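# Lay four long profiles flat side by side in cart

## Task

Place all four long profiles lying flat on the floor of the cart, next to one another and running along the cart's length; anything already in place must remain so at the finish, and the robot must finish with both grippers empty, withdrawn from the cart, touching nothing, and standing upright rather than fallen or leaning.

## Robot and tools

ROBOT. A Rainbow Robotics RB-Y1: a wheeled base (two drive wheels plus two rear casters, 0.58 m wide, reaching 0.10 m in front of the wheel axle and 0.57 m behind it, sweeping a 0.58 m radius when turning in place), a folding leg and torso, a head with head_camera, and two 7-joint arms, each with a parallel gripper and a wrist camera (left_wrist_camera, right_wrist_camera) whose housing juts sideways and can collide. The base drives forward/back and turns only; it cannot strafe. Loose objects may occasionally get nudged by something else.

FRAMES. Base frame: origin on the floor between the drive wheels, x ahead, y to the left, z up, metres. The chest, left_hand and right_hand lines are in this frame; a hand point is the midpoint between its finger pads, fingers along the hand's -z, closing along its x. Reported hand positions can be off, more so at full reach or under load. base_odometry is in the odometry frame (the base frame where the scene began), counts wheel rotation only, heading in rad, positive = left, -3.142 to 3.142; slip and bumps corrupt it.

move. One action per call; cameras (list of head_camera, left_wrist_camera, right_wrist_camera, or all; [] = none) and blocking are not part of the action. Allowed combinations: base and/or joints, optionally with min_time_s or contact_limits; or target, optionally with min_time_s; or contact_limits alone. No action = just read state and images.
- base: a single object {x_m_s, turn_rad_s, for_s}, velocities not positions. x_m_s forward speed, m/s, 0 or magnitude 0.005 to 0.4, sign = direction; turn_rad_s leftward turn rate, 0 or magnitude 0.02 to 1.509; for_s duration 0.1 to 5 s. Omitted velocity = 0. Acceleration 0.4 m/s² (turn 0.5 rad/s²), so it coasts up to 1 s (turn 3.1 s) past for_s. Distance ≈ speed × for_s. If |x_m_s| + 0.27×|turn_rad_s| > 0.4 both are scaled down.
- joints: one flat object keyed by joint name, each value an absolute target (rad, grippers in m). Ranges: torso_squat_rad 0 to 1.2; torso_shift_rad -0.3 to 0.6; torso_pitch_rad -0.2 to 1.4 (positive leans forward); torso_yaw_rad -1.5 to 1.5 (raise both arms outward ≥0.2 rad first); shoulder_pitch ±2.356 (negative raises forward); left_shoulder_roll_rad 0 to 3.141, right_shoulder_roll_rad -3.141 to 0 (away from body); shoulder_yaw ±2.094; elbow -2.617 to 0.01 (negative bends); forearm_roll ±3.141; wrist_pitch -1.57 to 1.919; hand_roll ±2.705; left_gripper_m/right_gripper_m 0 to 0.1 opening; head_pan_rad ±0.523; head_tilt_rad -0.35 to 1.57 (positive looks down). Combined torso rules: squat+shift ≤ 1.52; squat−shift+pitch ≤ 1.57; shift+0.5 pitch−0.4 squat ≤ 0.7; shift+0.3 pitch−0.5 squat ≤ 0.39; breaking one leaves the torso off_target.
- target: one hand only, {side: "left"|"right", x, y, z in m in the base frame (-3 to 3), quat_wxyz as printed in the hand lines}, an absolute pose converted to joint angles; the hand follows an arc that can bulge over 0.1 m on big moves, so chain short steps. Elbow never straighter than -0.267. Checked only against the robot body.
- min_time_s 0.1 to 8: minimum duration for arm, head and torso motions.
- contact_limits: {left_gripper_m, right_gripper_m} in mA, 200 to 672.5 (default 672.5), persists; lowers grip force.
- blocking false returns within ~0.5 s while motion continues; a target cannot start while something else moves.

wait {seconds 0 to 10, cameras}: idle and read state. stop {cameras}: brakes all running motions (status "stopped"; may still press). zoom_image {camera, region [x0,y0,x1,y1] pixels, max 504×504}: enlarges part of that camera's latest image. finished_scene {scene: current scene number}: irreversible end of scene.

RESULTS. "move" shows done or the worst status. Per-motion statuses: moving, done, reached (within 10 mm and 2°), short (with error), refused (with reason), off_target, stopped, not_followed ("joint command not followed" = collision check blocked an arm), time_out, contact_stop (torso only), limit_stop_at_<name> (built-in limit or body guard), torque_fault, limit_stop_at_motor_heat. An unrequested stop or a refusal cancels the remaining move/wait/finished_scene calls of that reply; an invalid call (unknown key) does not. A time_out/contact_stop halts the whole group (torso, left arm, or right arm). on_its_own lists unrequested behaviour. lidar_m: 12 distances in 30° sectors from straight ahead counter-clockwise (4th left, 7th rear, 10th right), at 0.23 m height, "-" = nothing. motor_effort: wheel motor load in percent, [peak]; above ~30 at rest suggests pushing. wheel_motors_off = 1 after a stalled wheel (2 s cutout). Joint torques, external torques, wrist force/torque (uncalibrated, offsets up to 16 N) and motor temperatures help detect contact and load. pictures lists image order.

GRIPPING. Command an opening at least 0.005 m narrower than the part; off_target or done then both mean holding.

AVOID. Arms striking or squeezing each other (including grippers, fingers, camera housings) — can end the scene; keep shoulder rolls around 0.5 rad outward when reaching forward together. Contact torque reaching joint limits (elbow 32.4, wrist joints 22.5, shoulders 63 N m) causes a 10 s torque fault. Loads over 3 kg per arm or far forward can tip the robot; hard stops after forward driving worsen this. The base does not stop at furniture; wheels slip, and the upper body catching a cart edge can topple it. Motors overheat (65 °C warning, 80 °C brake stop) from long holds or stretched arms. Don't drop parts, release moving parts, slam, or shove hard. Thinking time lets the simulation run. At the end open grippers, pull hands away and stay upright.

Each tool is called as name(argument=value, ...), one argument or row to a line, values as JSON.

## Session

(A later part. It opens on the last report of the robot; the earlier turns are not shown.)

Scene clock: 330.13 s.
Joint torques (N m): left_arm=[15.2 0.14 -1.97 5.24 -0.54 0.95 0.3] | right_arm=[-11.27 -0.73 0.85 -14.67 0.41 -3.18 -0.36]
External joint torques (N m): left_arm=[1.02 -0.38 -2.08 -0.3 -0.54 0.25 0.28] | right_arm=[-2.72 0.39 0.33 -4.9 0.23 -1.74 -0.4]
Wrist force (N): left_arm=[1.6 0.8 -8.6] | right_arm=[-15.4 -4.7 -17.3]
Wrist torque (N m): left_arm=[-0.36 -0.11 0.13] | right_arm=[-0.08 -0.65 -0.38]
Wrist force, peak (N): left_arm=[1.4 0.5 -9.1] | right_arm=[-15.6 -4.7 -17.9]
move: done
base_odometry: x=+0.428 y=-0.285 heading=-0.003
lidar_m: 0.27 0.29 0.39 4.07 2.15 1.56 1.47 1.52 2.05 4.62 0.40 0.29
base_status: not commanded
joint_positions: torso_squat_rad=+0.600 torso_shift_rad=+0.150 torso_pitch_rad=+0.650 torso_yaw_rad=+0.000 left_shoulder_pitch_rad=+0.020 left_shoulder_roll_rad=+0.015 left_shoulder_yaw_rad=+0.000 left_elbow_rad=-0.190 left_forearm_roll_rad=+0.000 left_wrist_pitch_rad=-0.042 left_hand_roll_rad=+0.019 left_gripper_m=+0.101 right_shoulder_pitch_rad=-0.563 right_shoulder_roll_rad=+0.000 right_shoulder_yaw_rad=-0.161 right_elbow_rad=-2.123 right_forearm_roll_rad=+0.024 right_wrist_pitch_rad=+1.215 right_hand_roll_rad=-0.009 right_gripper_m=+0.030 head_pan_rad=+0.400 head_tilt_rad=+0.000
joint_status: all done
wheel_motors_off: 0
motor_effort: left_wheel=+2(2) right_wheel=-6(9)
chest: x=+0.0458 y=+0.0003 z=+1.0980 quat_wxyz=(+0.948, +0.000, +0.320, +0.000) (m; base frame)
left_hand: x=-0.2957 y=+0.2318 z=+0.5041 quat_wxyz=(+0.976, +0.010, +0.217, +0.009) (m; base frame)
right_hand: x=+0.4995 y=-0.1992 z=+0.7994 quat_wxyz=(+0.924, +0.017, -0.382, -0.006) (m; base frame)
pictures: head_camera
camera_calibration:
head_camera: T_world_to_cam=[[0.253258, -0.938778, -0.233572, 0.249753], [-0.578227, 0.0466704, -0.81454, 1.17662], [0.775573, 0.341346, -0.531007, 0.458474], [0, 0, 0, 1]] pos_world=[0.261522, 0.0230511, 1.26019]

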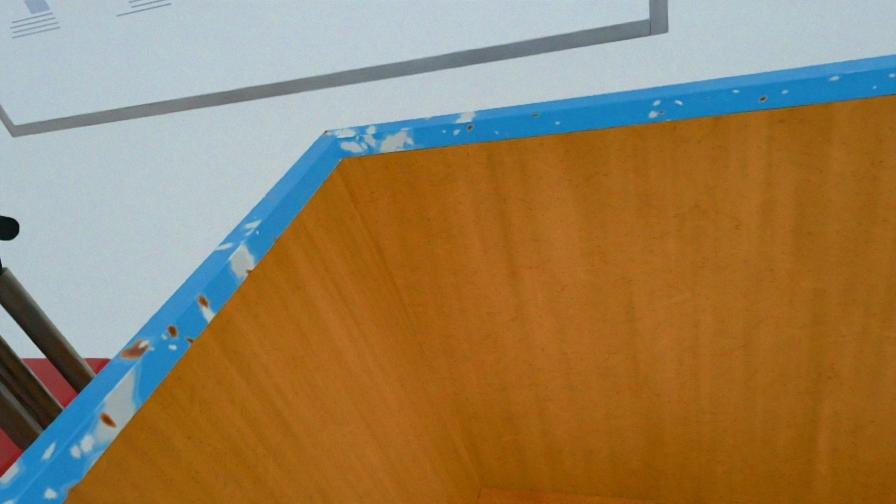

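move(
  joints={"torso_squat_rad":0.74,"torso_shift_rad":0.29,"torso_pitch_rad":0.92,"right_shoulder_pitch_rad":-1.322,"right_shoulder_roll_rad":-0.251,"right_shoulder_yaw_rad":-0.298,"right_elbow_rad":-0.955,"right_forearm_roll_rad":-0.044,"right_wrist_pitch_rad":1.354,"right_hand_roll_rad":-0.034},
  min_time_s=2.5,
  cameras=["head_camera"],
)

move(
  joints={"head_pan_rad":-0.5},
  cameras=["head_camera"],
)

Scene clock: 340.53 s.
Joint torques (N m): left_arm=[20.9 0.05 -1.28 7.39 -0.78 1.38 0.01] | right_arm=[-18.66 -7.48 0.36 -11.1 -0.16 0.05 -0.46]
External joint torques (N m): left_arm=[1.51 -0.4 -1.41 -0.2 -0.77 0.24 -0.02] | right_arm=[-3.09 -2.05 0.27 -3.06 -0.34 0.07 -0.46]
Wrist force (N): left_arm=[2.7 0.0 -7.8] | right_arm=[-4.8 -4.9 -21.7]
Wrist torque (N m): left_arm=[-0.31 -0.03 0.14] | right_arm=[-0.04 -0.49 -0.35]
Wrist force, peak (N): left_arm=[1.5 0.7 -9.0] | right_arm=[-7.7 -5.4 -22.3]
move: done
base_odometry: x=+0.428 y=-0.285 heading=-0.003
lidar_m: 0.27 0.28 0.39 4.06 2.15 1.56 1.47 1.52 2.06 4.62 0.40 0.30
base_status: not commanded
joint_positions: torso_squat_rad=+0.740 torso_shift_rad=+0.290 torso_pitch_rad=+0.920 torso_yaw_rad=+0.000 left_shoulder_pitch_rad=+0.020 left_shoulder_roll_rad=+0.015 left_shoulder_yaw_rad=+0.000 left_elbow_rad=-0.190 left_forearm_roll_rad=+0.000 left_wrist_pitch_rad=-0.042 left_hand_roll_rad=+0.019 left_gripper_m=+0.101 right_shoulder_pitch_rad=-1.321 right_shoulder_roll_rad=-0.251 right_shoulder_yaw_rad=-0.298 right_elbow_rad=-0.955 right_forearm_roll_rad=-0.044 right_wrist_pitch_rad=+1.354 right_hand_roll_rad=-0.034 right_gripper_m=+0.030 head_pan_rad=+0.400 head_tilt_rad=+0.000
joint_status: all done
wheel_motors_off: 0
motor_effort: left_wheel=+3(4) right_wheel=-4(8)
chest: x=+0.1661 y=+0.0003 z=+0.9632 quat_wxyz=(+0.896, +0.000, +0.444, +0.000) (m; base frame)
left_hand: x=-0.3214 y=+0.2318 z=+0.4819 quat_wxyz=(+0.938, +0.011, +0.346, +0.008) (m; base frame)
right_hand: x=+0.5994 y=-0.1991 z=+0.4476 quat_wxyz=(+1.000, +0.017, +0.009, -0.002) (m; base frame)
pictures: head_camera
camera_calibration:
head_camera: T_world_to_cam=[[0.18184, -0.938775, -0.292634, 0.256554], [-0.774452, 0.0466557, -0.63091, 0.992177], [0.605936, 0.341356, -0.718553, 0.502421], [0, 0, 0, 1]] pos_world=[0.417307, 0.023051, 1.06207]

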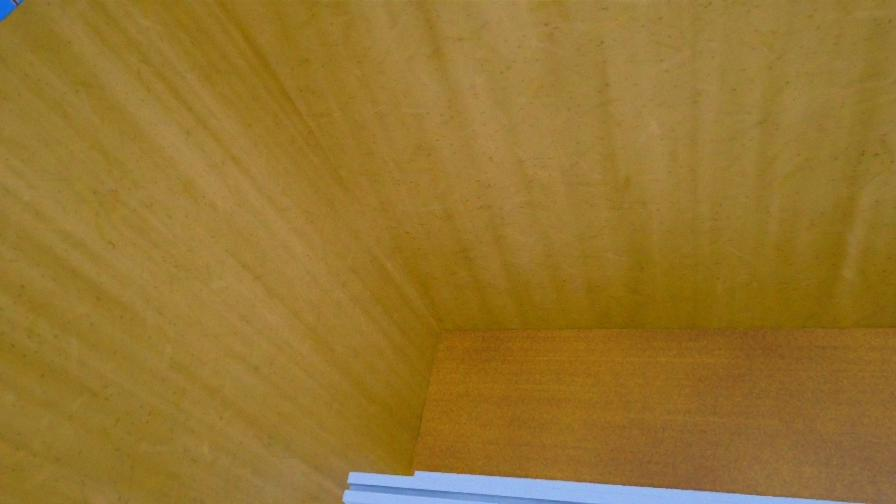

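Scene clock: 341.80 s.
Joint torques (N m): left_arm=[20.65 0.38 -1.5 6.73 -0.68 1.28 0.4] | right_arm=[-18.21 -6.85 -0.26 -10.76 0.06 0.11 -0.21]
External joint torques (N m): left_arm=[1.26 -0.08 -1.64 -0.85 -0.67 0.14 0.36] | right_arm=[-2.65 -1.42 -0.34 -2.71 -0.12 0.13 -0.21]
Wrist force (N): left_arm=[2.7 0.1 -8.3] | right_arm=[-4.5 -4.9 -21.6]
Wrist torque (N m): left_arm=[-0.30 -0.07 0.14] | right_arm=[0.07 -0.45 -0.34]
Wrist force, peak (N): left_arm=[2.8 0.3 -8.6] | right_arm=[-4.4 -5.1 -21.9]
move: done
base_odometry: x=+0.428 y=-0.285 heading=-0.003
lidar_m: 0.27 0.29 0.40 4.06 2.15 1.56 1.47 1.53 2.06 4.62 0.40 0.29
base_status: not commanded
joint_positions: torso_squat_rad=+0.740 torso_shift_rad=+0.290 torso_pitch_rad=+0.920 torso_yaw_rad=+0.000 left_shoulder_pitch_rad=+0.020 left_shoulder_roll_rad=+0.015 left_shoulder_yaw_rad=+0.000 left_elbow_rad=-0.190 left_forearm_roll_rad=+0.000 left_wrist_pitch_rad=-0.042 left_hand_roll_rad=+0.019 left_gripper_m=+0.101 right_shoulder_pitch_rad=-1.321 right_shoulder_roll_rad=-0.251 right_shoulder_yaw_rad=-0.298 right_elbow_rad=-0.955 right_forearm_roll_rad=-0.044 right_wrist_pitch_rad=+1.354 right_hand_roll_rad=-0.034 right_gripper_m=+0.030 head_pan_rad=-0.500 head_tilt_rad=+0.000
joint_status: all done
wheel_motors_off: 0
motor_effort: left_wheel=+3(4) right_wheel=-4(7)
chest: x=+0.1661 y=+0.0003 z=+0.9632 quat_wxyz=(+0.896, +0.000, +0.444, +0.000) (m; base frame)
left_hand: x=-0.3214 y=+0.2318 z=+0.4819 quat_wxyz=(+0.938, +0.011, +0.346, +0.008) (m; base frame)
right_hand: x=+0.5994 y=-0.1991 z=+0.4476 quat_wxyz=(+1.000, +0.017, +0.009, -0.002) (m; base frame)
pictures: head_camera
camera_calibration:
head_camera: T_world_to_cam=[[-0.34209, -0.852265, 0.39575, -0.300538], [-0.759513, 0.00280604, -0.650486, 1.00806], [0.553276, -0.523102, -0.648266, 0.445654], [0, 0, 0, 1]] pos_world=[0.416256, -0.0258442, 1.06357]

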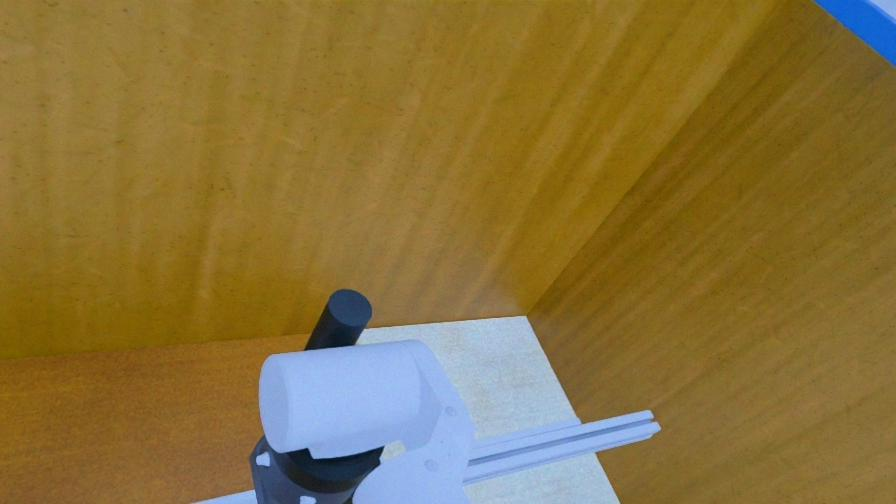

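move(
  joints={"torso_squat_rad":0.78,"torso_shift_rad":0.36,"torso_pitch_rad":1.05,"right_shoulder_pitch_rad":-1.247,"right_shoulder_roll_rad":-0.224,"right_shoulder_yaw_rad":-0.294,"right_elbow_rad":-1.032,"right_forearm_roll_rad":-0.038,"right_wrist_pitch_rad":1.214,"right_hand_roll_rad":-0.029},
  min_time_s=2,
  cameras=["head_camera","right_wrist_camera"],
)

Scene clock: 347.40 s.
Joint torques (N m): left_arm=[22.37 0.12 -1.28 7.76 -0.57 1.65 0.13] | right_arm=[-13.34 -2.69 1.4 -11.02 0.54 -0.26 0.14]
External joint torques (N m): left_arm=[0.96 -0.29 -1.42 -0.62 -0.56 0.33 0.09] | right_arm=[-1.7 1.25 1.32 -3.45 0.38 -0.23 0.14]
Wrist force (N): left_arm=[3.3 0.2 -7.8] | right_arm=[-4.6 -5.3 -21.9]
Wrist torque (N m): left_arm=[-0.34 -0.02 0.14] | right_arm=[0.05 -0.43 -0.33]
Wrist force, peak (N): left_arm=[2.9 0.0 -8.8] | right_arm=[-4.5 -5.4 -22.3]
move: done
base_odometry: x=+0.428 y=-0.285 heading=-0.003
lidar_m: 0.27 0.28 0.40 4.06 2.13 1.56 1.47 1.53 2.06 4.62 0.40 0.29
base_status: not commanded
joint_positions: torso_squat_rad=+0.780 torso_shift_rad=+0.360 torso_pitch_rad=+1.050 torso_yaw_rad=+0.000 left_shoulder_pitch_rad=+0.020 left_shoulder_roll_rad=+0.015 left_shoulder_yaw_rad=+0.000 left_elbow_rad=-0.190 left_forearm_roll_rad=+0.000 left_wrist_pitch_rad=-0.042 left_hand_roll_rad=+0.019 left_gripper_m=+0.101 right_shoulder_pitch_rad=-1.247 right_shoulder_roll_rad=-0.224 right_shoulder_yaw_rad=-0.294 right_elbow_rad=-1.031 right_forearm_roll_rad=-0.038 right_wrist_pitch_rad=+1.214 right_hand_roll_rad=-0.029 right_gripper_m=+0.030 head_pan_rad=-0.500 head_tilt_rad=+0.000
joint_status: all done
wheel_motors_off: 0
motor_effort: left_wheel=+3(4) right_wheel=-4(7)
chest: x=+0.2158 y=+0.0003 z=+0.9001 quat_wxyz=(+0.865, +0.000, +0.501, +0.000) (m; base frame)
left_hand: x=-0.3300 y=+0.2318 z=+0.4861 quat_wxyz=(+0.914, +0.012, +0.406, +0.007) (m; base frame)
right_hand: x=+0.5894 y=-0.1987 z=+0.3228 quat_wxyz=(+1.000, +0.019, +0.005, -0.002) (m; base frame)
pictures: head_camera, right_wrist_camera
camera_calibration:
head_camera: T_world_to_cam=[[-0.287901, -0.852277, 0.436735, -0.307162], [-0.837411, 0.00279972, -0.546567, 0.927949], [0.464603, -0.523084, -0.714512, 0.456027], [0, 0, 0, 1]] pos_world=[0.47677, -0.0258443, 0.967171]
right_wrist_camera: T_world_to_cam=[[-0.999729, 0.0229558, 0.0038004, 0.594241], [0.0219364, 0.875386, 0.482927, 0.0353046], [0.00775915, 0.482879, -0.875653, 0.448132], [0, 0, 0, 1]] pos_world=[0.589828, -0.26094, 0.3731]

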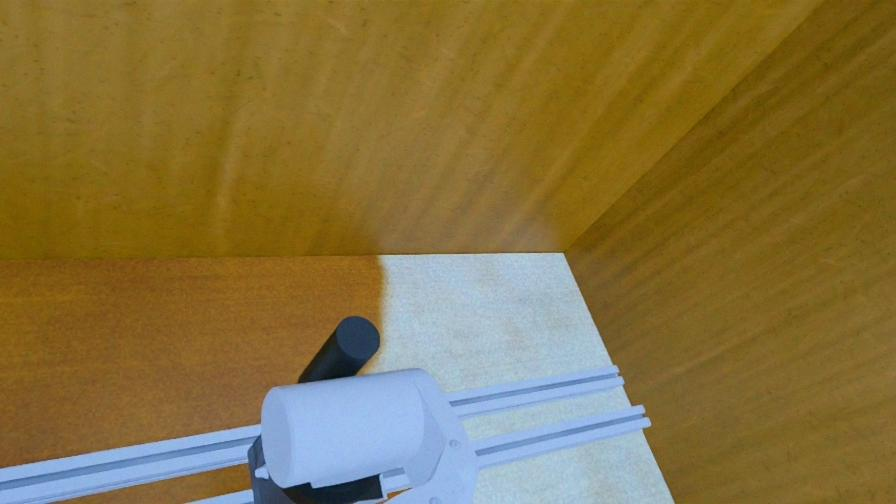

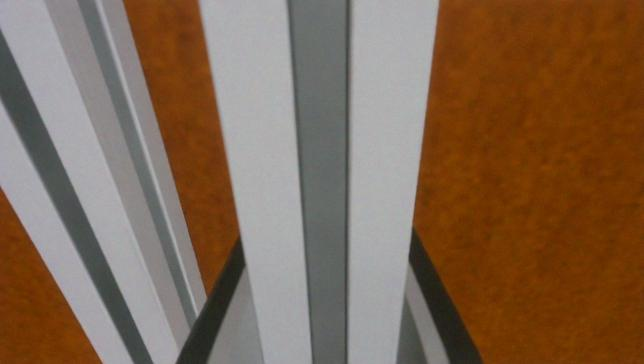

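move(
  target={"side":"right","x":0.586,"y":-0.199,"z":0.305,"quat_wxyz":[0.99985,0.01745,0,0]},
  min_time_s=1,
  cameras=[],
)

move(
  target={"side":"right","x":0.586,"y":-0.199,"z":0.3005,"quat_wxyz":[0.99985,0.01745,0,0]},
  min_time_s=0.6,
  cameras=["head_camera","right_wrist_camera"],
)

zoom_image(
  camera="head_camera",
  region=[540, 340, 740, 480],
)

Scene clock: 355.30 s.
Joint torques (N m): left_arm=[22.41 0.62 -1.5 8 -0.39 1.35 0.23] | right_arm=[-14.81 -6.37 1.2 -9.75 0.5 -0.07 -0.09]
External joint torques (N m): left_arm=[1 0.21 -1.65 -0.38 -0.38 0.04 0.19] | right_arm=[-3.2 -2.42 1.12 -2.57 0.33 -0.02 -0.09]
Wrist force (N): left_arm=[3.2 0.2 -8.0] | right_arm=[-4.5 -4.9 -22.0]
Wrist torque (N m): left_arm=[-0.32 -0.03 0.12] | right_arm=[0.07 -0.39 -0.33]
Wrist force, peak (N): left_arm=[3.5 0.6 -8.2] | right_arm=[-4.7 -5.1 -22.3]
move: done
base_odometry: x=+0.428 y=-0.285 heading=-0.003
lidar_m: 0.27 0.29 0.39 4.06 2.15 1.55 1.47 1.53 2.05 4.61 0.41 0.28
base_status: not commanded
joint_positions: torso_squat_rad=+0.780 torso_shift_rad=+0.360 torso_pitch_rad=+1.050 torso_yaw_rad=+0.000 left_shoulder_pitch_rad=+0.020 left_shoulder_roll_rad=+0.015 left_shoulder_yaw_rad=+0.000 left_elbow_rad=-0.190 left_forearm_roll_rad=+0.000 left_wrist_pitch_rad=-0.042 left_hand_roll_rad=+0.019 left_gripper_m=+0.101 right_shoulder_pitch_rad=-1.265 right_shoulder_roll_rad=-0.230 right_shoulder_yaw_rad=-0.294 right_elbow_rad=-0.925 right_forearm_roll_rad=-0.037 right_wrist_pitch_rad=+1.118 right_hand_roll_rad=-0.024 right_gripper_m=+0.030 head_pan_rad=-0.500 head_tilt_rad=+0.000
joint_status: all done
wheel_motors_off: 0
motor_effort: left_wheel=+3(4) right_wheel=-5(6)
chest: x=+0.2158 y=+0.0003 z=+0.9001 quat_wxyz=(+0.865, +0.000, +0.501, +0.000) (m; base frame)
left_hand: x=-0.3300 y=+0.2318 z=+0.4861 quat_wxyz=(+0.914, +0.012, +0.406, +0.007) (m; base frame)
right_hand: x=+0.5851 y=-0.1989 z=+0.3049 quat_wxyz=(+1.000, +0.018, +0.000, +0.000) (m; base frame)
right_hand_status: reached (checked arc, planned for 1.0 s): 1 mm and 0.0 deg off.
pictures: none
No camera images: "cameras" was empty.

Scene clock: 356.23 s.
Joint torques (N m): left_arm=[22.74 0.67 -0.76 7.88 -0.33 1.62 0.19] | right_arm=[-14.18 -7.07 0.05 -8.87 0.47 -4.49 0.07]
External joint torques (N m): left_arm=[1.34 0.26 -0.9 -0.5 -0.32 0.31 0.15] | right_arm=[-2.44 -3.07 -0.04 -1.81 0.31 -4.44 0.07]
Wrist force (N): left_arm=[3.6 0.2 -7.7] | right_arm=[-18.1 -3.5 10.2]
Wrist torque (N m): left_arm=[-0.31 0.00 0.14] | right_arm=[-0.11 0.68 -0.46]
Wrist force, peak (N): left_arm=[3.6 0.5 -8.0] | right_arm=[-20.5 -2.9 13.8]
move: done
base_odometry: x=+0.428 y=-0.285 heading=-0.003
lidar_m: 0.27 0.28 0.39 4.06 2.16 1.54 1.47 1.51 2.06 4.63 0.40 0.29
base_status: not commanded
joint_positions: torso_squat_rad=+0.780 torso_shift_rad=+0.360 torso_pitch_rad=+1.050 torso_yaw_rad=+0.000 left_shoulder_pitch_rad=+0.020 left_shoulder_roll_rad=+0.015 left_shoulder_yaw_rad=+0.000 left_elbow_rad=-0.190 left_forearm_roll_rad=+0.000 left_wrist_pitch_rad=-0.042 left_hand_roll_rad=+0.019 left_gripper_m=+0.101 right_shoulder_pitch_rad=-1.278 right_shoulder_roll_rad=-0.234 right_shoulder_yaw_rad=-0.295 right_elbow_rad=-0.886 right_forearm_roll_rad=-0.038 right_wrist_pitch_rad=+1.093 right_hand_roll_rad=-0.023 right_gripper_m=+0.030 head_pan_rad=-0.500 head_tilt_rad=+0.000
joint_status: all done
wheel_motors_off: 0
motor_effort: left_wheel=+3(4) right_wheel=-3(7)
chest: x=+0.2156 y=+0.0003 z=+0.9003 quat_wxyz=(+0.865, +0.000, +0.501, +0.000) (m; base frame)
left_hand: x=-0.3300 y=+0.2318 z=+0.4859 quat_wxyz=(+0.914, +0.012, +0.406, +0.007) (m; base frame)
right_hand: x=+0.5850 y=-0.1988 z=+0.3010 quat_wxyz=(+1.000, +0.018, +0.000, +0.000) (m; base frame)
right_hand_status: reached (checked arc, planned for 0.6 s): 1 mm and 0.0 deg off.
pictures: head_camera, right_wrist_camera
camera_calibration:
head_camera: T_world_to_cam=[[-0.288223, -0.852199, 0.436674, -0.307163], [-0.837065, 0.00276837, -0.547096, 0.928208], [0.465026, -0.52321, -0.714144, 0.455819], [0, 0, 0, 1]] pos_world=[0.476472, -0.0258443, 0.96747]
right_wrist_camera: T_world_to_cam=[[-0.999822, 0.0181157, -0.00523169, 0.591701], [0.013365, 0.876565, 0.481098, 0.0518471], [0.0133013, 0.480942, -0.876651, 0.425773], [0, 0, 0, 1]] pos_world=[0.585239, -0.260939, 0.351407]

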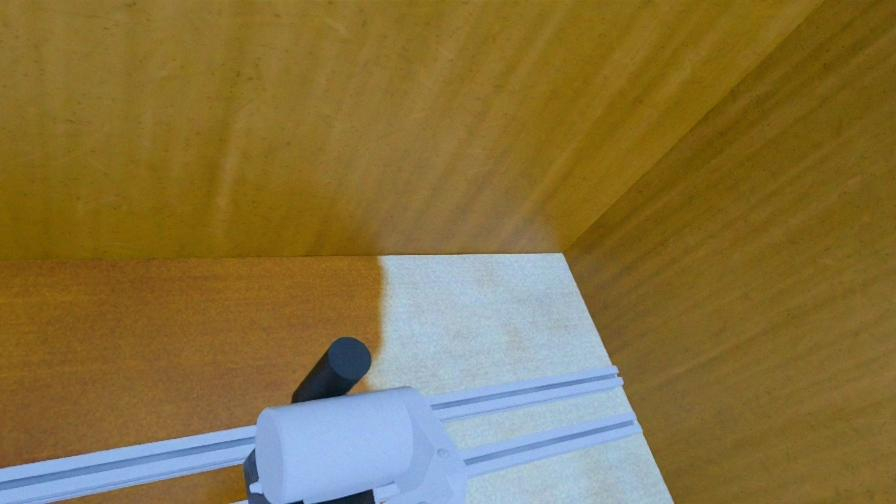

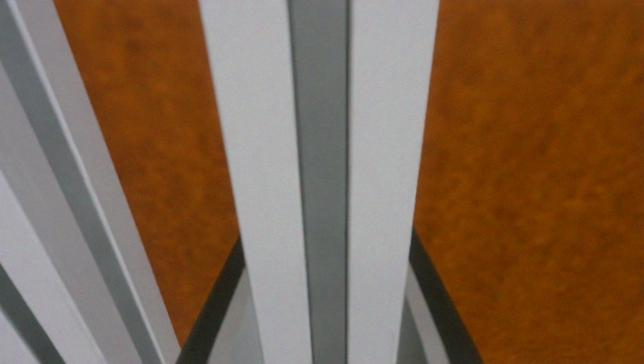

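Scaled by 2.520 from the camera's 896x504 image, which has a finer 1280x720 frame.

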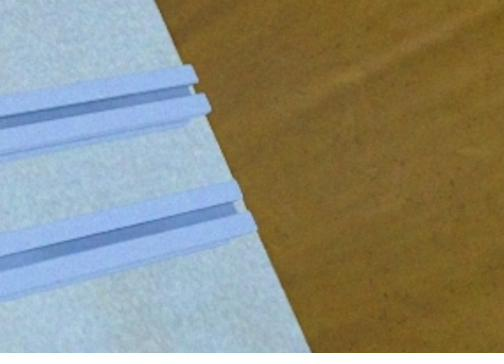

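move(
  joints={"right_gripper_m":0.05},
  cameras=[],
)

move(
  target={"side":"right","x":0.588,"y":-0.2,"z":0.37,"quat_wxyz":[0.99985,0.01745,0,0]},
  cameras=[],
)

move(
  joints={"torso_squat_rad":0.6,"torso_shift_rad":0.15,"torso_pitch_rad":0.65,"head_pan_rad":0,"head_tilt_rad":0.3},
  cameras=["head_camera"],
)

move(
  base={"x_m_s":-0.3,"for_s":1.77},
  cameras=["head_camera"],
)

Scene clock: 361.60 s.
Joint torques (N m): left_arm=[23.23 -0.37 -0.7 7.88 -0.41 1.55 0.56] | right_arm=[-10.6 -5.01 -0.87 -6.57 0.19 -0.04 -0.08]
External joint torques (N m): left_arm=[1.82 -0.77 -0.84 -0.5 -0.4 0.24 0.52] | right_arm=[1.17 -1 -0.96 0.5 0.03 0.02 -0.08]
Wrist force (N): left_arm=[3.2 0.3 -7.8] | right_arm=[-3.2 -4.7 -8.6]
Wrist torque (N m): left_arm=[-0.33 -0.03 0.15] | right_arm=[0.05 -0.34 -0.34]
Wrist force, peak (N): left_arm=[3.5 0.6 -8.2] | right_arm=[-18.3 -3.3 10.5]
move: done
base_odometry: x=+0.428 y=-0.285 heading=-0.003
lidar_m: 0.26 0.29 0.40 4.07 2.15 1.55 1.48 1.53 2.07 4.62 0.40 0.29
base_status: not commanded
joint_positions: torso_squat_rad=+0.780 torso_shift_rad=+0.360 torso_pitch_rad=+1.050 torso_yaw_rad=+0.000 left_shoulder_pitch_rad=+0.020 left_shoulder_roll_rad=+0.015 left_shoulder_yaw_rad=+0.000 left_elbow_rad=-0.190 left_forearm_roll_rad=+0.000 left_wrist_pitch_rad=-0.042 left_hand_roll_rad=+0.019 left_gripper_m=+0.101 right_shoulder_pitch_rad=-1.279 right_shoulder_roll_rad=-0.234 right_shoulder_yaw_rad=-0.295 right_elbow_rad=-0.887 right_forearm_roll_rad=-0.038 right_wrist_pitch_rad=+1.092 right_hand_roll_rad=-0.023 right_gripper_m=+0.050 head_pan_rad=-0.500 head_tilt_rad=+0.000
joint_status: all done
wheel_motors_off: 0
motor_effort: left_wheel=+3(4) right_wheel=-1(5)
chest: x=+0.2156 y=+0.0003 z=+0.9003 quat_wxyz=(+0.865, +0.000, +0.501, +0.000) (m; base frame)
left_hand: x=-0.3299 y=+0.2318 z=+0.4859 quat_wxyz=(+0.914, +0.012, +0.406, +0.007) (m; base frame)
right_hand: x=+0.5861 y=-0.1988 z=+0.3014 quat_wxyz=(+1.000, +0.018, -0.001, +0.000) (m; base frame)
pictures: none
No camera images: "cameras" was empty.

Scene clock: 362.77 s.
Joint torques (N m): left_arm=[22.5 0.18 -0.86 7.73 -0.36 1.54 0.39] | right_arm=[-10.59 -3.35 1.09 -9.29 0.44 -0.08 -0.39]
External joint torques (N m): left_arm=[1.1 -0.23 -1 -0.65 -0.35 0.22 0.35] | right_arm=[0.26 0.28 1.04 -0.95 0.26 -0.04 -0.39]
Wrist force (N): left_arm=[3.4 0.1 -7.4] | right_arm=[-4.5 -4.8 -12.5]
Wrist torque (N m): left_arm=[-0.32 0.00 0.12] | right_arm=[0.08 -0.43 -0.34]
Wrist force, peak (N): left_arm=[3.5 0.8 -8.2] | right_arm=[-2.2 -5.0 -14.2]
move: done
base_odometry: x=+0.428 y=-0.285 heading=-0.003
lidar_m: 0.27 0.29 0.40 4.06 2.14 1.56 1.46 1.52 2.06 4.62 0.41 0.28
base_status: not commanded
joint_positions: torso_squat_rad=+0.780 torso_shift_rad=+0.360 torso_pitch_rad=+1.050 torso_yaw_rad=+0.000 left_shoulder_pitch_rad=+0.020 left_shoulder_roll_rad=+0.015 left_shoulder_yaw_rad=+0.000 left_elbow_rad=-0.190 left_forearm_roll_rad=+0.000 left_wrist_pitch_rad=-0.042 left_hand_roll_rad=+0.019 left_gripper_m=+0.101 right_shoulder_pitch_rad=-1.163 right_shoulder_roll_rad=-0.200 right_shoulder_yaw_rad=-0.284 right_elbow_rad=-1.337 right_forearm_roll_rad=-0.034 right_wrist_pitch_rad=+1.428 right_hand_roll_rad=-0.031 right_gripper_m=+0.050 head_pan_rad=-0.500 head_tilt_rad=+0.000
joint_status: all done
wheel_motors_off: 0
motor_effort: left_wheel=+2(4) right_wheel=-2(7)
chest: x=+0.2157 y=+0.0003 z=+0.9002 quat_wxyz=(+0.865, +0.000, +0.501, +0.000) (m; base frame)
left_hand: x=-0.3299 y=+0.2318 z=+0.4859 quat_wxyz=(+0.914, +0.012, +0.406, +0.007) (m; base frame)
right_hand: x=+0.5881 y=-0.2001 z=+0.3698 quat_wxyz=(+1.000, +0.017, +0.002, +0.000) (m; base frame)
right_hand_status: reached (checked arc, planned for 0.8 s): 0 mm and 0.2 deg off.
pictures: none
No camera images: "cameras" was empty.

Scene clock: 365.00 s.
Joint torques (N m): left_arm=[14.9 0.45 -0.58 5.31 -0.44 0.84 0.18] | right_arm=[-17.75 -5.76 0.71 -9.87 0.44 -0.86 -0.39]
External joint torques (N m): left_arm=[0.73 -0.07 -0.7 -0.23 -0.43 0.14 0.16] | right_arm=[0.74 0.43 0.65 -0.43 0.24 -0.05 -0.41]
Wrist force (N): left_arm=[1.6 0.6 -8.8] | right_arm=[-7.2 -4.6 -12.3]
Wrist torque (N m): left_arm=[-0.35 -0.09 0.16] | right_arm=[0.05 -0.62 -0.38]
Wrist force, peak (N): left_arm=[1.8 0.2 -9.1] | right_arm=[-7.2 -4.6 -12.6]
move: done
base_odometry: x=+0.428 y=-0.285 heading=-0.003
lidar_m: 0.27 0.29 0.40 4.05 2.15 1.55 1.47 1.51 2.06 4.63 0.41 0.30
base_status: not commanded
joint_positions: torso_squat_rad=+0.600 torso_shift_rad=+0.150 torso_pitch_rad=+0.650 torso_yaw_rad=+0.000 left_shoulder_pitch_rad=+0.020 left_shoulder_roll_rad=+0.015 left_shoulder_yaw_rad=+0.000 left_elbow_rad=-0.190 left_forearm_roll_rad=+0.000 left_wrist_pitch_rad=-0.042 left_hand_roll_rad=+0.019 left_gripper_m=+0.101 right_shoulder_pitch_rad=-1.163 right_shoulder_roll_rad=-0.200 right_shoulder_yaw_rad=-0.284 right_elbow_rad=-1.337 right_forearm_roll_rad=-0.034 right_wrist_pitch_rad=+1.428 right_hand_roll_rad=-0.031 right_gripper_m=+0.050 head_pan_rad=+0.000 head_tilt_rad=+0.300
joint_status: all done
wheel_motors_off: 0
motor_effort: left_wheel=+3(3) right_wheel=+0(4)
chest: x=+0.0455 y=+0.0003 z=+1.0981 quat_wxyz=(+0.948, +0.000, +0.319, +0.000) (m; base frame)
left_hand: x=-0.2956 y=+0.2318 z=+0.5040 quat_wxyz=(+0.976, +0.010, +0.216, +0.009) (m; base frame)
right_hand: x=+0.5952 y=-0.2001 z=+0.7547 quat_wxyz=(+0.980, +0.017, -0.197, +0.003) (m; base frame)
pictures: head_camera
camera_calibration:
head_camera: T_world_to_cam=[[-0.055424, -0.998227, 0.0217215, -0.0108692], [-0.7835, 0.0299961, -0.620667, 0.973174], [0.618915, -0.0514187, -0.783773, 0.802293], [0, 0, 0, 1]] pos_world=[0.265329, 0.00121145, 1.23307]

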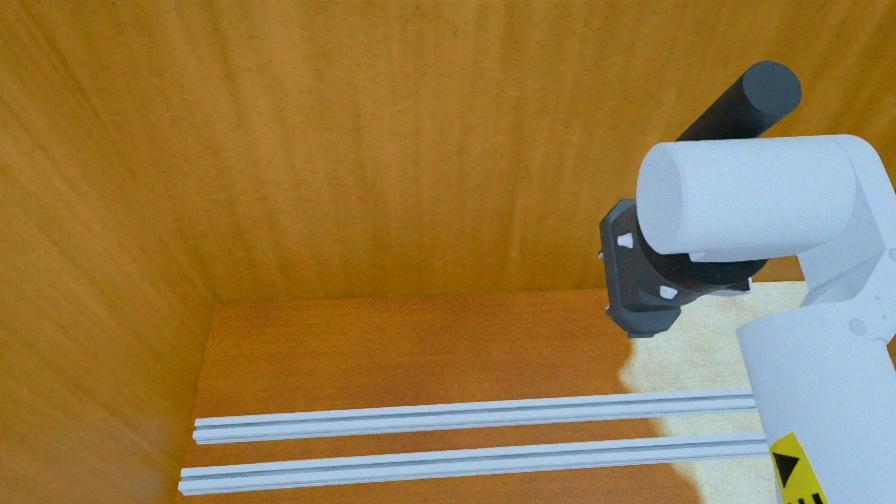

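Scene clock: 368.13 s.
Joint torques (N m): left_arm=[14.85 -0.05 -1.36 4.9 -0.46 1.17 0.4] | right_arm=[-18.03 -5.49 0.11 -10.38 0.64 -0.86 -0.5]
External joint torques (N m): left_arm=[0.67 -0.58 -1.48 -0.63 -0.46 0.47 0.38] | right_arm=[0.46 0.69 0.05 -0.94 0.44 -0.05 -0.52]
Wrist force (N): left_arm=[1.5 0.4 -8.6] | right_arm=[-6.9 -4.4 -12.4]
Wrist torque (N m): left_arm=[-0.33 -0.12 0.13] | right_arm=[0.03 -0.58 -0.38]
Wrist force, peak (N): left_arm=[1.7 0.6 -9.0] | right_arm=[-6.9 -4.7 -13.1]
move: done
base_odometry: x=-0.102 y=-0.284 heading=-0.005
lidar_m: 0.81 0.83 1.39 4.02 1.39 1.01 0.94 0.98 1.32 3.42 1.16 0.84
base_status: done (sent for 1.77 of 1.77 s)
joint_positions: torso_squat_rad=+0.600 torso_shift_rad=+0.150 torso_pitch_rad=+0.650 torso_yaw_rad=+0.000 left_shoulder_pitch_rad=+0.020 left_shoulder_roll_rad=+0.015 left_shoulder_yaw_rad=+0.000 left_elbow_rad=-0.190 left_forearm_roll_rad=+0.000 left_wrist_pitch_rad=-0.042 left_hand_roll_rad=+0.019 left_gripper_m=+0.101 right_shoulder_pitch_rad=-1.163 right_shoulder_roll_rad=-0.200 right_shoulder_yaw_rad=-0.284 right_elbow_rad=-1.337 right_forearm_roll_rad=-0.034 right_wrist_pitch_rad=+1.428 right_hand_roll_rad=-0.031 right_gripper_m=+0.050 head_pan_rad=+0.000 head_tilt_rad=+0.300
joint_status: not commanded
wheel_motors_off: 0
motor_effort: left_wheel=-17(29) right_wheel=+17(34)
chest: x=+0.0455 y=+0.0003 z=+1.0981 quat_wxyz=(+0.948, +0.000, +0.319, +0.000) (m; base frame)
left_hand: x=-0.2958 y=+0.2318 z=+0.5041 quat_wxyz=(+0.976, +0.010, +0.216, +0.009) (m; base frame)
right_hand: x=+0.5952 y=-0.2001 z=+0.7546 quat_wxyz=(+0.980, +0.017, -0.197, +0.003) (m; base frame)
pictures: head_camera
camera_calibration:
head_camera: T_world_to_cam=[[-0.0554196, -0.998227, 0.021725, -0.0108747], [-0.783501, 0.0299905, -0.620667, 0.973174], [0.618915, -0.0514186, -0.783773, 0.802293], [0, 0, 0, 1]] pos_world=[0.265329, 0.00121144, 1.23307]

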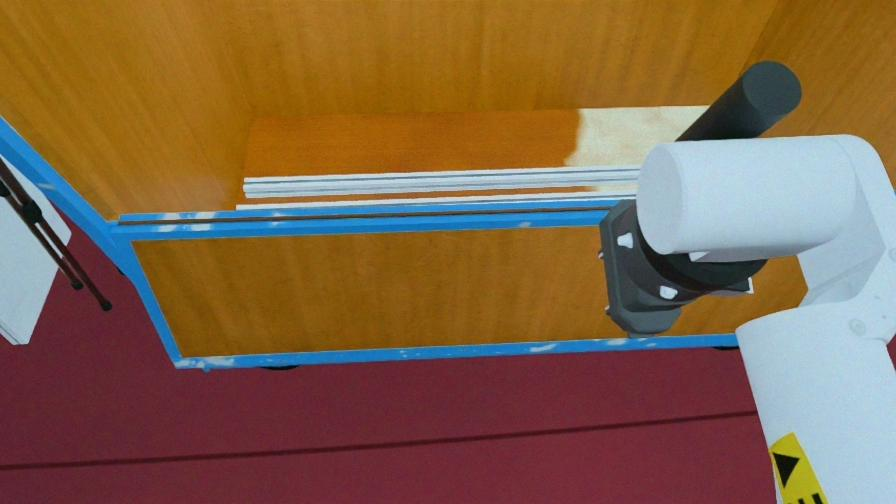

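move(
  base={"turn_rad_s":0.645,"for_s":2.3},
  joints={"torso_squat_rad":1.05,"torso_shift_rad":0,"torso_pitch_rad":0.5,"right_shoulder_pitch_rad":-0.466,"right_shoulder_roll_rad":-0.05,"right_shoulder_yaw_rad":-0.077,"right_elbow_rad":-1.273,"right_forearm_roll_rad":-0.206,"right_wrist_pitch_rad":-0.302,"right_hand_roll_rad":1.8,"right_gripper_m":0.048,"head_pan_rad":0,"head_tilt_rad":0.3},
  min_time_s=2,
  cameras=[],
)

move(
  base={"x_m_s":0.3987,"for_s":3.1},
  cameras=[],
)

move(
  base={"turn_rad_s":-0.643,"for_s":2.3},
  cameras=["head_camera"],
)

Scene clock: 379.43 s.
Joint torques (N m): left_arm=[11.74 0.96 -0.38 3.64 -0.48 0.66 0.4] | right_arm=[-9.54 -1.15 0.19 -10.6 0.32 -2.21 -0.2]
External joint torques (N m): left_arm=[0.93 0.42 -0.48 -0.57 -0.48 0.23 0.39] | right_arm=[-0.1 0.44 0.35 -1.05 0.03 -0.26 -0.2]
Wrist force (N): left_arm=[0.6 0.4 -9.2] | right_arm=[-4.2 1.6 -6.2]
Wrist torque (N m): left_arm=[-0.35 -0.19 0.19] | right_arm=[-0.37 -0.45 -0.34]
Wrist force, peak (N): left_arm=[0.8 0.4 -9.7] | right_arm=[-8.0 -5.1 -12.2]
move: done
base_odometry: x=-0.102 y=-0.284 heading=+1.478
lidar_m: 4.58 1.50 1.03 0.96 0.98 1.23 2.99 2.60 0.87 0.81 0.83 1.32
base_status: done (sent for 2.3 of 2.3 s)
joint_positions: torso_squat_rad=+1.050 torso_shift_rad=+0.000 torso_pitch_rad=+0.500 torso_yaw_rad=+0.000 left_shoulder_pitch_rad=+0.020 left_shoulder_roll_rad=+0.015 left_shoulder_yaw_rad=+0.000 left_elbow_rad=-0.190 left_forearm_roll_rad=+0.000 left_wrist_pitch_rad=-0.042 left_hand_roll_rad=+0.019 left_gripper_m=+0.101 right_shoulder_pitch_rad=-0.466 right_shoulder_roll_rad=-0.050 right_shoulder_yaw_rad=-0.077 right_elbow_rad=-1.273 right_forearm_roll_rad=-0.206 right_wrist_pitch_rad=-0.302 right_hand_roll_rad=+1.800 right_gripper_m=+0.048 head_pan_rad=+0.000 head_tilt_rad=+0.300
joint_status: all done
wheel_motors_off: 0
motor_effort: left_wheel=+3(42) right_wheel=+16(43)
chest: x=-0.0797 y=+0.0003 z=+0.9004 quat_wxyz=(+0.969, +0.000, +0.247, +0.000) (m; base frame)
left_hand: x=-0.3283 y=+0.2318 z=+0.2620 quat_wxyz=(+0.990, +0.009, +0.143, +0.010) (m; base frame)
right_hand: x=+0.4330 y=-0.2013 z=+0.5622 quat_wxyz=(+0.498, -0.493, -0.478, +0.531) (m; base frame)
pictures: none
No camera images: "cameras" was empty.

Scene clock: 384.20 s.
Joint torques (N m): left_arm=[11.62 0.2 -1 3.97 -0.41 0.59 0.27] | right_arm=[-9.09 -0.87 0.44 -10.17 0.45 -2.04 -0.34]
External joint torques (N m): left_arm=[0.81 -0.35 -1.1 -0.24 -0.4 0.16 0.26] | right_arm=[0.35 0.72 0.6 -0.63 0.16 -0.08 -0.33]
Wrist force (N): left_arm=[0.6 0.4 -9.2] | right_arm=[-3.9 1.8 -6.3]
Wrist torque (N m): left_arm=[-0.34 -0.22 0.16] | right_arm=[-0.37 -0.41 -0.33]
Wrist force, peak (N): left_arm=[0.4 0.5 -9.7] | right_arm=[-4.3 1.7 -6.8]
move: done
base_odometry: x=+0.012 y=+0.947 heading=+1.479
lidar_m: 4.23 1.71 1.16 1.09 1.10 1.41 3.49 1.10 0.96 0.84 0.95 1.91
base_status: done (sent for 3.1 of 3.1 s)
joint_positions: torso_squat_rad=+1.050 torso_shift_rad=+0.000 torso_pitch_rad=+0.500 torso_yaw_rad=+0.000 left_shoulder_pitch_rad=+0.020 left_shoulder_roll_rad=+0.015 left_shoulder_yaw_rad=+0.000 left_elbow_rad=-0.190 left_forearm_roll_rad=+0.000 left_wrist_pitch_rad=-0.042 left_hand_roll_rad=+0.019 left_gripper_m=+0.101 right_shoulder_pitch_rad=-0.466 right_shoulder_roll_rad=-0.050 right_shoulder_yaw_rad=-0.077 right_elbow_rad=-1.273 right_forearm_roll_rad=-0.206 right_wrist_pitch_rad=-0.302 right_hand_roll_rad=+1.800 right_gripper_m=+0.048 head_pan_rad=+0.000 head_tilt_rad=+0.300
joint_status: not commanded
wheel_motors_off: 0
motor_effort: left_wheel=+6(41) right_wheel=-9(52)
chest: x=-0.0797 y=+0.0003 z=+0.9004 quat_wxyz=(+0.969, +0.000, +0.247, +0.000) (m; base frame)
left_hand: x=-0.3283 y=+0.2318 z=+0.2620 quat_wxyz=(+0.990, +0.009, +0.143, +0.010) (m; base frame)
right_hand: x=+0.4331 y=-0.2013 z=+0.5621 quat_wxyz=(+0.498, -0.493, -0.478, +0.531) (m; base frame)
pictures: none
No camera images: "cameras" was empty.

Scene clock: 388.13 s.
Joint torques (N m): left_arm=[11.68 0.13 -1.09 3.87 -0.44 0.63 0.22] | right_arm=[-8.71 -0.8 0.3 -10.37 0.38 -1.96 -0.29]
External joint torques (N m): left_arm=[0.87 -0.41 -1.19 -0.34 -0.44 0.2 0.21] | right_arm=[0.73 0.79 0.46 -0.82 0.09 -0.01 -0.29]
Wrist force (N): left_arm=[0.4 0.6 -9.4] | right_arm=[-4.0 1.8 -6.3]
Wrist torque (N m): left_arm=[-0.37 -0.22 0.19] | right_arm=[-0.40 -0.42 -0.33]
Wrist force, peak (N): left_arm=[0.5 0.7 -9.7] | right_arm=[-4.5 1.9 -6.4]
move: done
base_odometry: x=+0.012 y=+0.947 heading=+0.000
lidar_m: 0.83 0.95 2.08 4.47 1.57 1.12 1.07 1.11 1.50 3.96 1.08 0.95
base_status: done (sent for 2.3 of 2.3 s)
joint_positions: torso_squat_rad=+1.050 torso_shift_rad=+0.000 torso_pitch_rad=+0.500 torso_yaw_rad=+0.000 left_shoulder_pitch_rad=+0.020 left_shoulder_roll_rad=+0.015 left_shoulder_yaw_rad=+0.000 left_elbow_rad=-0.190 left_forearm_roll_rad=+0.000 left_wrist_pitch_rad=-0.042 left_hand_roll_rad=+0.019 left_gripper_m=+0.101 right_shoulder_pitch_rad=-0.466 right_shoulder_roll_rad=-0.050 right_shoulder_yaw_rad=-0.077 right_elbow_rad=-1.273 right_forearm_roll_rad=-0.206 right_wrist_pitch_rad=-0.302 right_hand_roll_rad=+1.800 right_gripper_m=+0.048 head_pan_rad=+0.000 head_tilt_rad=+0.300
joint_status: not commanded
wheel_motors_off: 0
motor_effort: left_wheel=+16(38) right_wheel=+2(43)
chest: x=-0.0797 y=+0.0003 z=+0.9004 quat_wxyz=(+0.969, +0.000, +0.247, +0.000) (m; base frame)
left_hand: x=-0.3283 y=+0.2318 z=+0.2620 quat_wxyz=(+0.990, +0.009, +0.143, +0.010) (m; base frame)
right_hand: x=+0.4331 y=-0.2013 z=+0.5621 quat_wxyz=(+0.498, -0.493, -0.478, +0.531) (m; base frame)
pictures: head_camera
camera_calibration:
head_camera: T_world_to_cam=[[-0.0580424, -0.998227, 0.0132018, -0.00605649], [-0.682038, 0.0299937, -0.730701, 0.859474], [0.72901, -0.0514157, -0.68257, 0.642527], [0, 0, 0, 1]] pos_world=[0.117434, 0.00121144, 1.06667]

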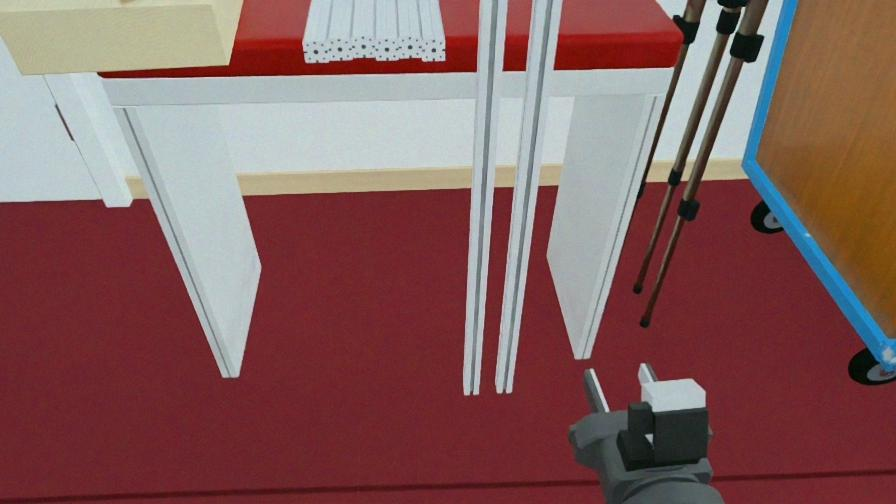

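move(
  base={"x_m_s":0.209,"for_s":1.5},
  cameras=[],
)

move(
  target={"side":"right","x":0.47,"y":-0.174,"z":0.557,"quat_wxyz":[0.5163,-0.4831,-0.4831,0.5163]},
  cameras=["right_wrist_camera"],
)

zoom_image(
  camera="right_wrist_camera",
  region=[200, 120, 440, 256],
)

Scene clock: 394.43 s.
Joint torques (N m): left_arm=[11.95 0.78 -0.89 3.84 -0.45 0.56 0.52] | right_arm=[-8.97 -0.66 0.77 -10.48 0.36 -2.11 -0.31]
External joint torques (N m): left_arm=[1.14 0.24 -0.99 -0.37 -0.45 0.13 0.5] | right_arm=[0.47 0.93 0.94 -0.93 0.07 -0.16 -0.3]
Wrist force (N): left_arm=[0.7 0.3 -9.1] | right_arm=[-4.0 1.5 -6.3]
Wrist torque (N m): left_arm=[-0.35 -0.20 0.15] | right_arm=[-0.37 -0.42 -0.34]
Wrist force, peak (N): left_arm=[0.6 0.4 -9.6] | right_arm=[-4.1 1.8 -6.8]
move: done
base_odometry: x=+0.325 y=+0.947 heading=+0.000
lidar_m: 0.52 0.68 1.65 4.41 2.00 1.46 1.38 1.43 1.93 1.55 0.89 0.54
base_status: done (sent for 1.5 of 1.5 s)
joint_positions: torso_squat_rad=+1.050 torso_shift_rad=+0.000 torso_pitch_rad=+0.500 torso_yaw_rad=+0.000 left_shoulder_pitch_rad=+0.020 left_shoulder_roll_rad=+0.015 left_shoulder_yaw_rad=+0.000 left_elbow_rad=-0.190 left_forearm_roll_rad=+0.000 left_wrist_pitch_rad=-0.042 left_hand_roll_rad=+0.019 left_gripper_m=+0.101 right_shoulder_pitch_rad=-0.466 right_shoulder_roll_rad=-0.050 right_shoulder_yaw_rad=-0.077 right_elbow_rad=-1.273 right_forearm_roll_rad=-0.206 right_wrist_pitch_rad=-0.302 right_hand_roll_rad=+1.800 right_gripper_m=+0.048 head_pan_rad=+0.000 head_tilt_rad=+0.300
joint_status: not commanded
wheel_motors_off: 0
motor_effort: left_wheel=-9(49) right_wheel=+7(41)
chest: x=-0.0796 y=+0.0003 z=+0.9003 quat_wxyz=(+0.969, +0.000, +0.247, +0.000) (m; base frame)
left_hand: x=-0.3283 y=+0.2318 z=+0.2620 quat_wxyz=(+0.990, +0.009, +0.143, +0.010) (m; base frame)
right_hand: x=+0.4331 y=-0.2013 z=+0.5621 quat_wxyz=(+0.498, -0.493, -0.478, +0.531) (m; base frame)
pictures: none
No camera images: "cameras" was empty.

Scene clock: 395.33 s.
Joint torques (N m): left_arm=[11.96 0.41 -1.3 3.48 -0.36 0.53 0.24] | right_arm=[-11.24 -0.49 0.54 -10.14 0.43 -2.2 -0.14]
External joint torques (N m): left_arm=[1.15 -0.14 -1.4 -0.73 -0.36 0.1 0.22] | right_arm=[0.98 0.43 -0.09 -0.77 0.06 -0.3 -0.14]
Wrist force (N): left_arm=[0.7 0.6 -9.2] | right_arm=[-4.2 1.7 -6.4]
Wrist torque (N m): left_arm=[-0.39 -0.19 0.20] | right_arm=[-0.42 -0.41 -0.33]
Wrist force, peak (N): left_arm=[0.8 0.5 -9.6] | right_arm=[-4.0 1.6 -7.0]
move: done
base_odometry: x=+0.325 y=+0.947 heading=+0.000
lidar_m: 0.52 0.68 1.66 4.42 2.02 1.46 1.38 1.43 1.94 1.54 0.89 0.54
base_status: not commanded
joint_positions: torso_squat_rad=+1.050 torso_shift_rad=+0.000 torso_pitch_rad=+0.500 torso_yaw_rad=+0.000 left_shoulder_pitch_rad=+0.020 left_shoulder_roll_rad=+0.015 left_shoulder_yaw_rad=+0.000 left_elbow_rad=-0.190 left_forearm_roll_rad=+0.000 left_wrist_pitch_rad=-0.042 left_hand_roll_rad=+0.019 left_gripper_m=+0.101 right_shoulder_pitch_rad=-0.637 right_shoulder_roll_rad=+0.000 right_shoulder_yaw_rad=-0.129 right_elbow_rad=-1.082 right_forearm_roll_rad=-0.254 right_wrist_pitch_rad=-0.334 right_hand_roll_rad=+1.860 right_gripper_m=+0.048 head_pan_rad=+0.000 head_tilt_rad=+0.300
joint_status: all done
wheel_motors_off: 0
motor_effort: left_wheel=-8(9) right_wheel=+7(9)
chest: x=-0.0796 y=+0.0003 z=+0.9003 quat_wxyz=(+0.969, +0.000, +0.247, +0.000) (m; base frame)
left_hand: x=-0.3283 y=+0.2318 z=+0.2620 quat_wxyz=(+0.990, +0.009, +0.143, +0.010) (m; base frame)
right_hand: x=+0.4694 y=-0.1738 z=+0.5577 quat_wxyz=(+0.516, -0.481, -0.483, +0.518) (m; base frame)
right_hand_status: reached (checked arc, planned for 0.5 s): 1 mm and 0.3 deg off.
pictures: right_wrist_camera
camera_calibration:
right_wrist_camera: T_world_to_cam=[[0.0091203, -0.99978, -0.0189145, -0.165796], [-0.511584, 0.0115872, -0.859155, 0.751512], [0.859185, 0.0175121, -0.511365, -0.0410119], [0, 0, 0, 1]] pos_world=[0.42121, -0.173749, 0.621557]

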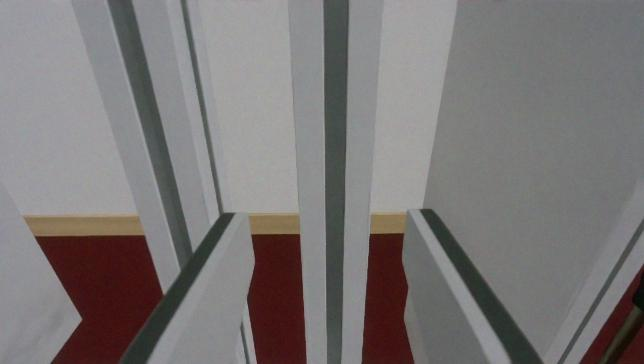

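Scaled by 2.100 from the camera's 644x364 image, which has a finer 920x520 frame.

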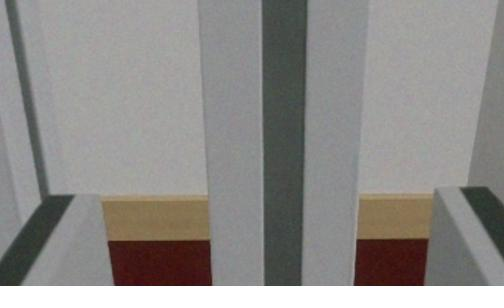

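move(
  target={"side":"right","x":0.49,"y":-0.1765,"z":0.556,"quat_wxyz":[0.5163,-0.4831,-0.4831,0.5163]},
  cameras=[],
)

move(
  target={"side":"right","x":0.535,"y":-0.1765,"z":0.553,"quat_wxyz":[0.5163,-0.4831,-0.4831,0.5163]},
  cameras=["right_wrist_camera"],
)

Scene clock: 401.57 s.
Joint torques (N m): left_arm=[11.68 0.48 -1.43 3.64 -0.52 0.54 0.26] | right_arm=[-12.32 -2.32 0.22 -9.8 0.57 -2.12 -0.38]
External joint torques (N m): left_arm=[0.87 -0.07 -1.53 -0.57 -0.52 0.11 0.25] | right_arm=[1.36 -0.54 -0.25 -0.59 0.19 -0.21 -0.38]
Wrist force (N): left_arm=[0.6 0.3 -9.4] | right_arm=[-4.1 2.0 -6.2]
Wrist torque (N m): left_arm=[-0.35 -0.21 0.18] | right_arm=[-0.42 -0.38 -0.33]
Wrist force, peak (N): left_arm=[0.2 0.9 -9.7] | right_arm=[-5.2 1.6 -6.7]
move: done
base_odometry: x=+0.325 y=+0.947 heading=+0.000
lidar_m: 0.53 0.67 1.64 4.41 2.02 1.45 1.38 1.43 1.94 1.55 0.88 0.54
base_status: not commanded
joint_positions: torso_squat_rad=+1.050 torso_shift_rad=+0.000 torso_pitch_rad=+0.500 torso_yaw_rad=+0.000 left_shoulder_pitch_rad=+0.020 left_shoulder_roll_rad=+0.015 left_shoulder_yaw_rad=+0.000 left_elbow_rad=-0.190 left_forearm_roll_rad=+0.000 left_wrist_pitch_rad=-0.042 left_hand_roll_rad=+0.019 left_gripper_m=+0.101 right_shoulder_pitch_rad=-0.734 right_shoulder_roll_rad=-0.029 right_shoulder_yaw_rad=-0.147 right_elbow_rad=-0.949 right_forearm_roll_rad=-0.264 right_wrist_pitch_rad=-0.376 right_hand_roll_rad=+1.848 right_gripper_m=+0.048 head_pan_rad=+0.000 head_tilt_rad=+0.300
joint_status: all done
wheel_motors_off: 0
motor_effort: left_wheel=-8(9) right_wheel=+8(9)
chest: x=-0.0796 y=+0.0003 z=+0.9003 quat_wxyz=(+0.969, +0.000, +0.247, +0.000) (m; base frame)
left_hand: x=-0.3283 y=+0.2318 z=+0.2620 quat_wxyz=(+0.990, +0.009, +0.143, +0.010) (m; base frame)
right_hand: x=+0.4900 y=-0.1764 z=+0.5563 quat_wxyz=(+0.517, -0.483, -0.483, +0.517) (m; base frame)
right_hand_status: reached (checked arc, planned for 0.4 s): 0 mm and 0.1 deg off.
pictures: none
No camera images: "cameras" was empty.

Scene clock: 402.90 s.
Joint torques (N m): left_arm=[12.13 -0.21 -1.19 3.8 -0.53 0.6 0.05] | right_arm=[-16.03 -4.32 0.23 -8.96 0.54 -1.99 -0.38]
External joint torques (N m): left_arm=[1.32 -0.75 -1.29 -0.42 -0.53 0.17 0.04] | right_arm=[1.48 -0.21 0.04 -0.74 0.16 -0.05 -0.38]
Wrist force (N): left_arm=[0.5 0.6 -9.0] | right_arm=[-4.7 1.7 -6.3]
Wrist torque (N m): left_arm=[-0.38 -0.21 0.18] | right_arm=[-0.33 -0.46 -0.32]
Wrist force, peak (N): left_arm=[0.4 0.2 -9.7] | right_arm=[-5.5 1.1 -6.5]
move: done
base_odometry: x=+0.325 y=+0.947 heading=+0.000
lidar_m: 0.53 0.68 1.65 4.41 2.02 1.45 1.37 1.43 1.93 1.54 0.89 0.54
base_status: not commanded
joint_positions: torso_squat_rad=+1.050 torso_shift_rad=+0.000 torso_pitch_rad=+0.500 torso_yaw_rad=+0.000 left_shoulder_pitch_rad=+0.020 left_shoulder_roll_rad=+0.015 left_shoulder_yaw_rad=+0.000 left_elbow_rad=-0.190 left_forearm_roll_rad=+0.000 left_wrist_pitch_rad=-0.042 left_hand_roll_rad=+0.019 left_gripper_m=+0.101 right_shoulder_pitch_rad=-1.027 right_shoulder_roll_rad=-0.110 right_shoulder_yaw_rad=-0.157 right_elbow_rad=-0.477 right_forearm_roll_rad=-0.281 right_wrist_pitch_rad=-0.552 right_hand_roll_rad=+1.780 right_gripper_m=+0.048 head_pan_rad=+0.000 head_tilt_rad=+0.300
joint_status: all done
wheel_motors_off: 0
motor_effort: left_wheel=-8(9) right_wheel=+8(11)
chest: x=-0.0796 y=+0.0003 z=+0.9003 quat_wxyz=(+0.969, +0.000, +0.247, +0.000) (m; base frame)
left_hand: x=-0.3284 y=+0.2318 z=+0.2620 quat_wxyz=(+0.990, +0.009, +0.143, +0.010) (m; base frame)
right_hand: x=+0.5349 y=-0.1765 z=+0.5535 quat_wxyz=(+0.517, -0.482, -0.482, +0.517) (m; base frame)
right_hand_status: reached (checked arc, planned for 0.8 s): 0 mm and 0.2 deg off.
pictures: right_wrist_camera
camera_calibration:
right_wrist_camera: T_world_to_cam=[[0.0057867, -0.99982, -0.0180634, -0.167893], [-0.511093, 0.012569, -0.859434, 0.781413], [0.859506, 0.0142053, -0.510928, -0.100371], [0, 0, 0, 1]] pos_world=[0.486616, -0.176258, 0.617257]

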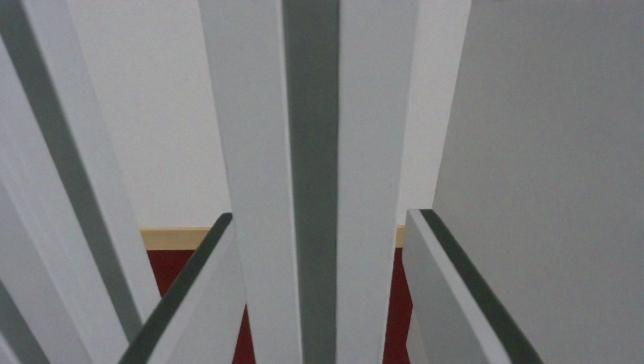

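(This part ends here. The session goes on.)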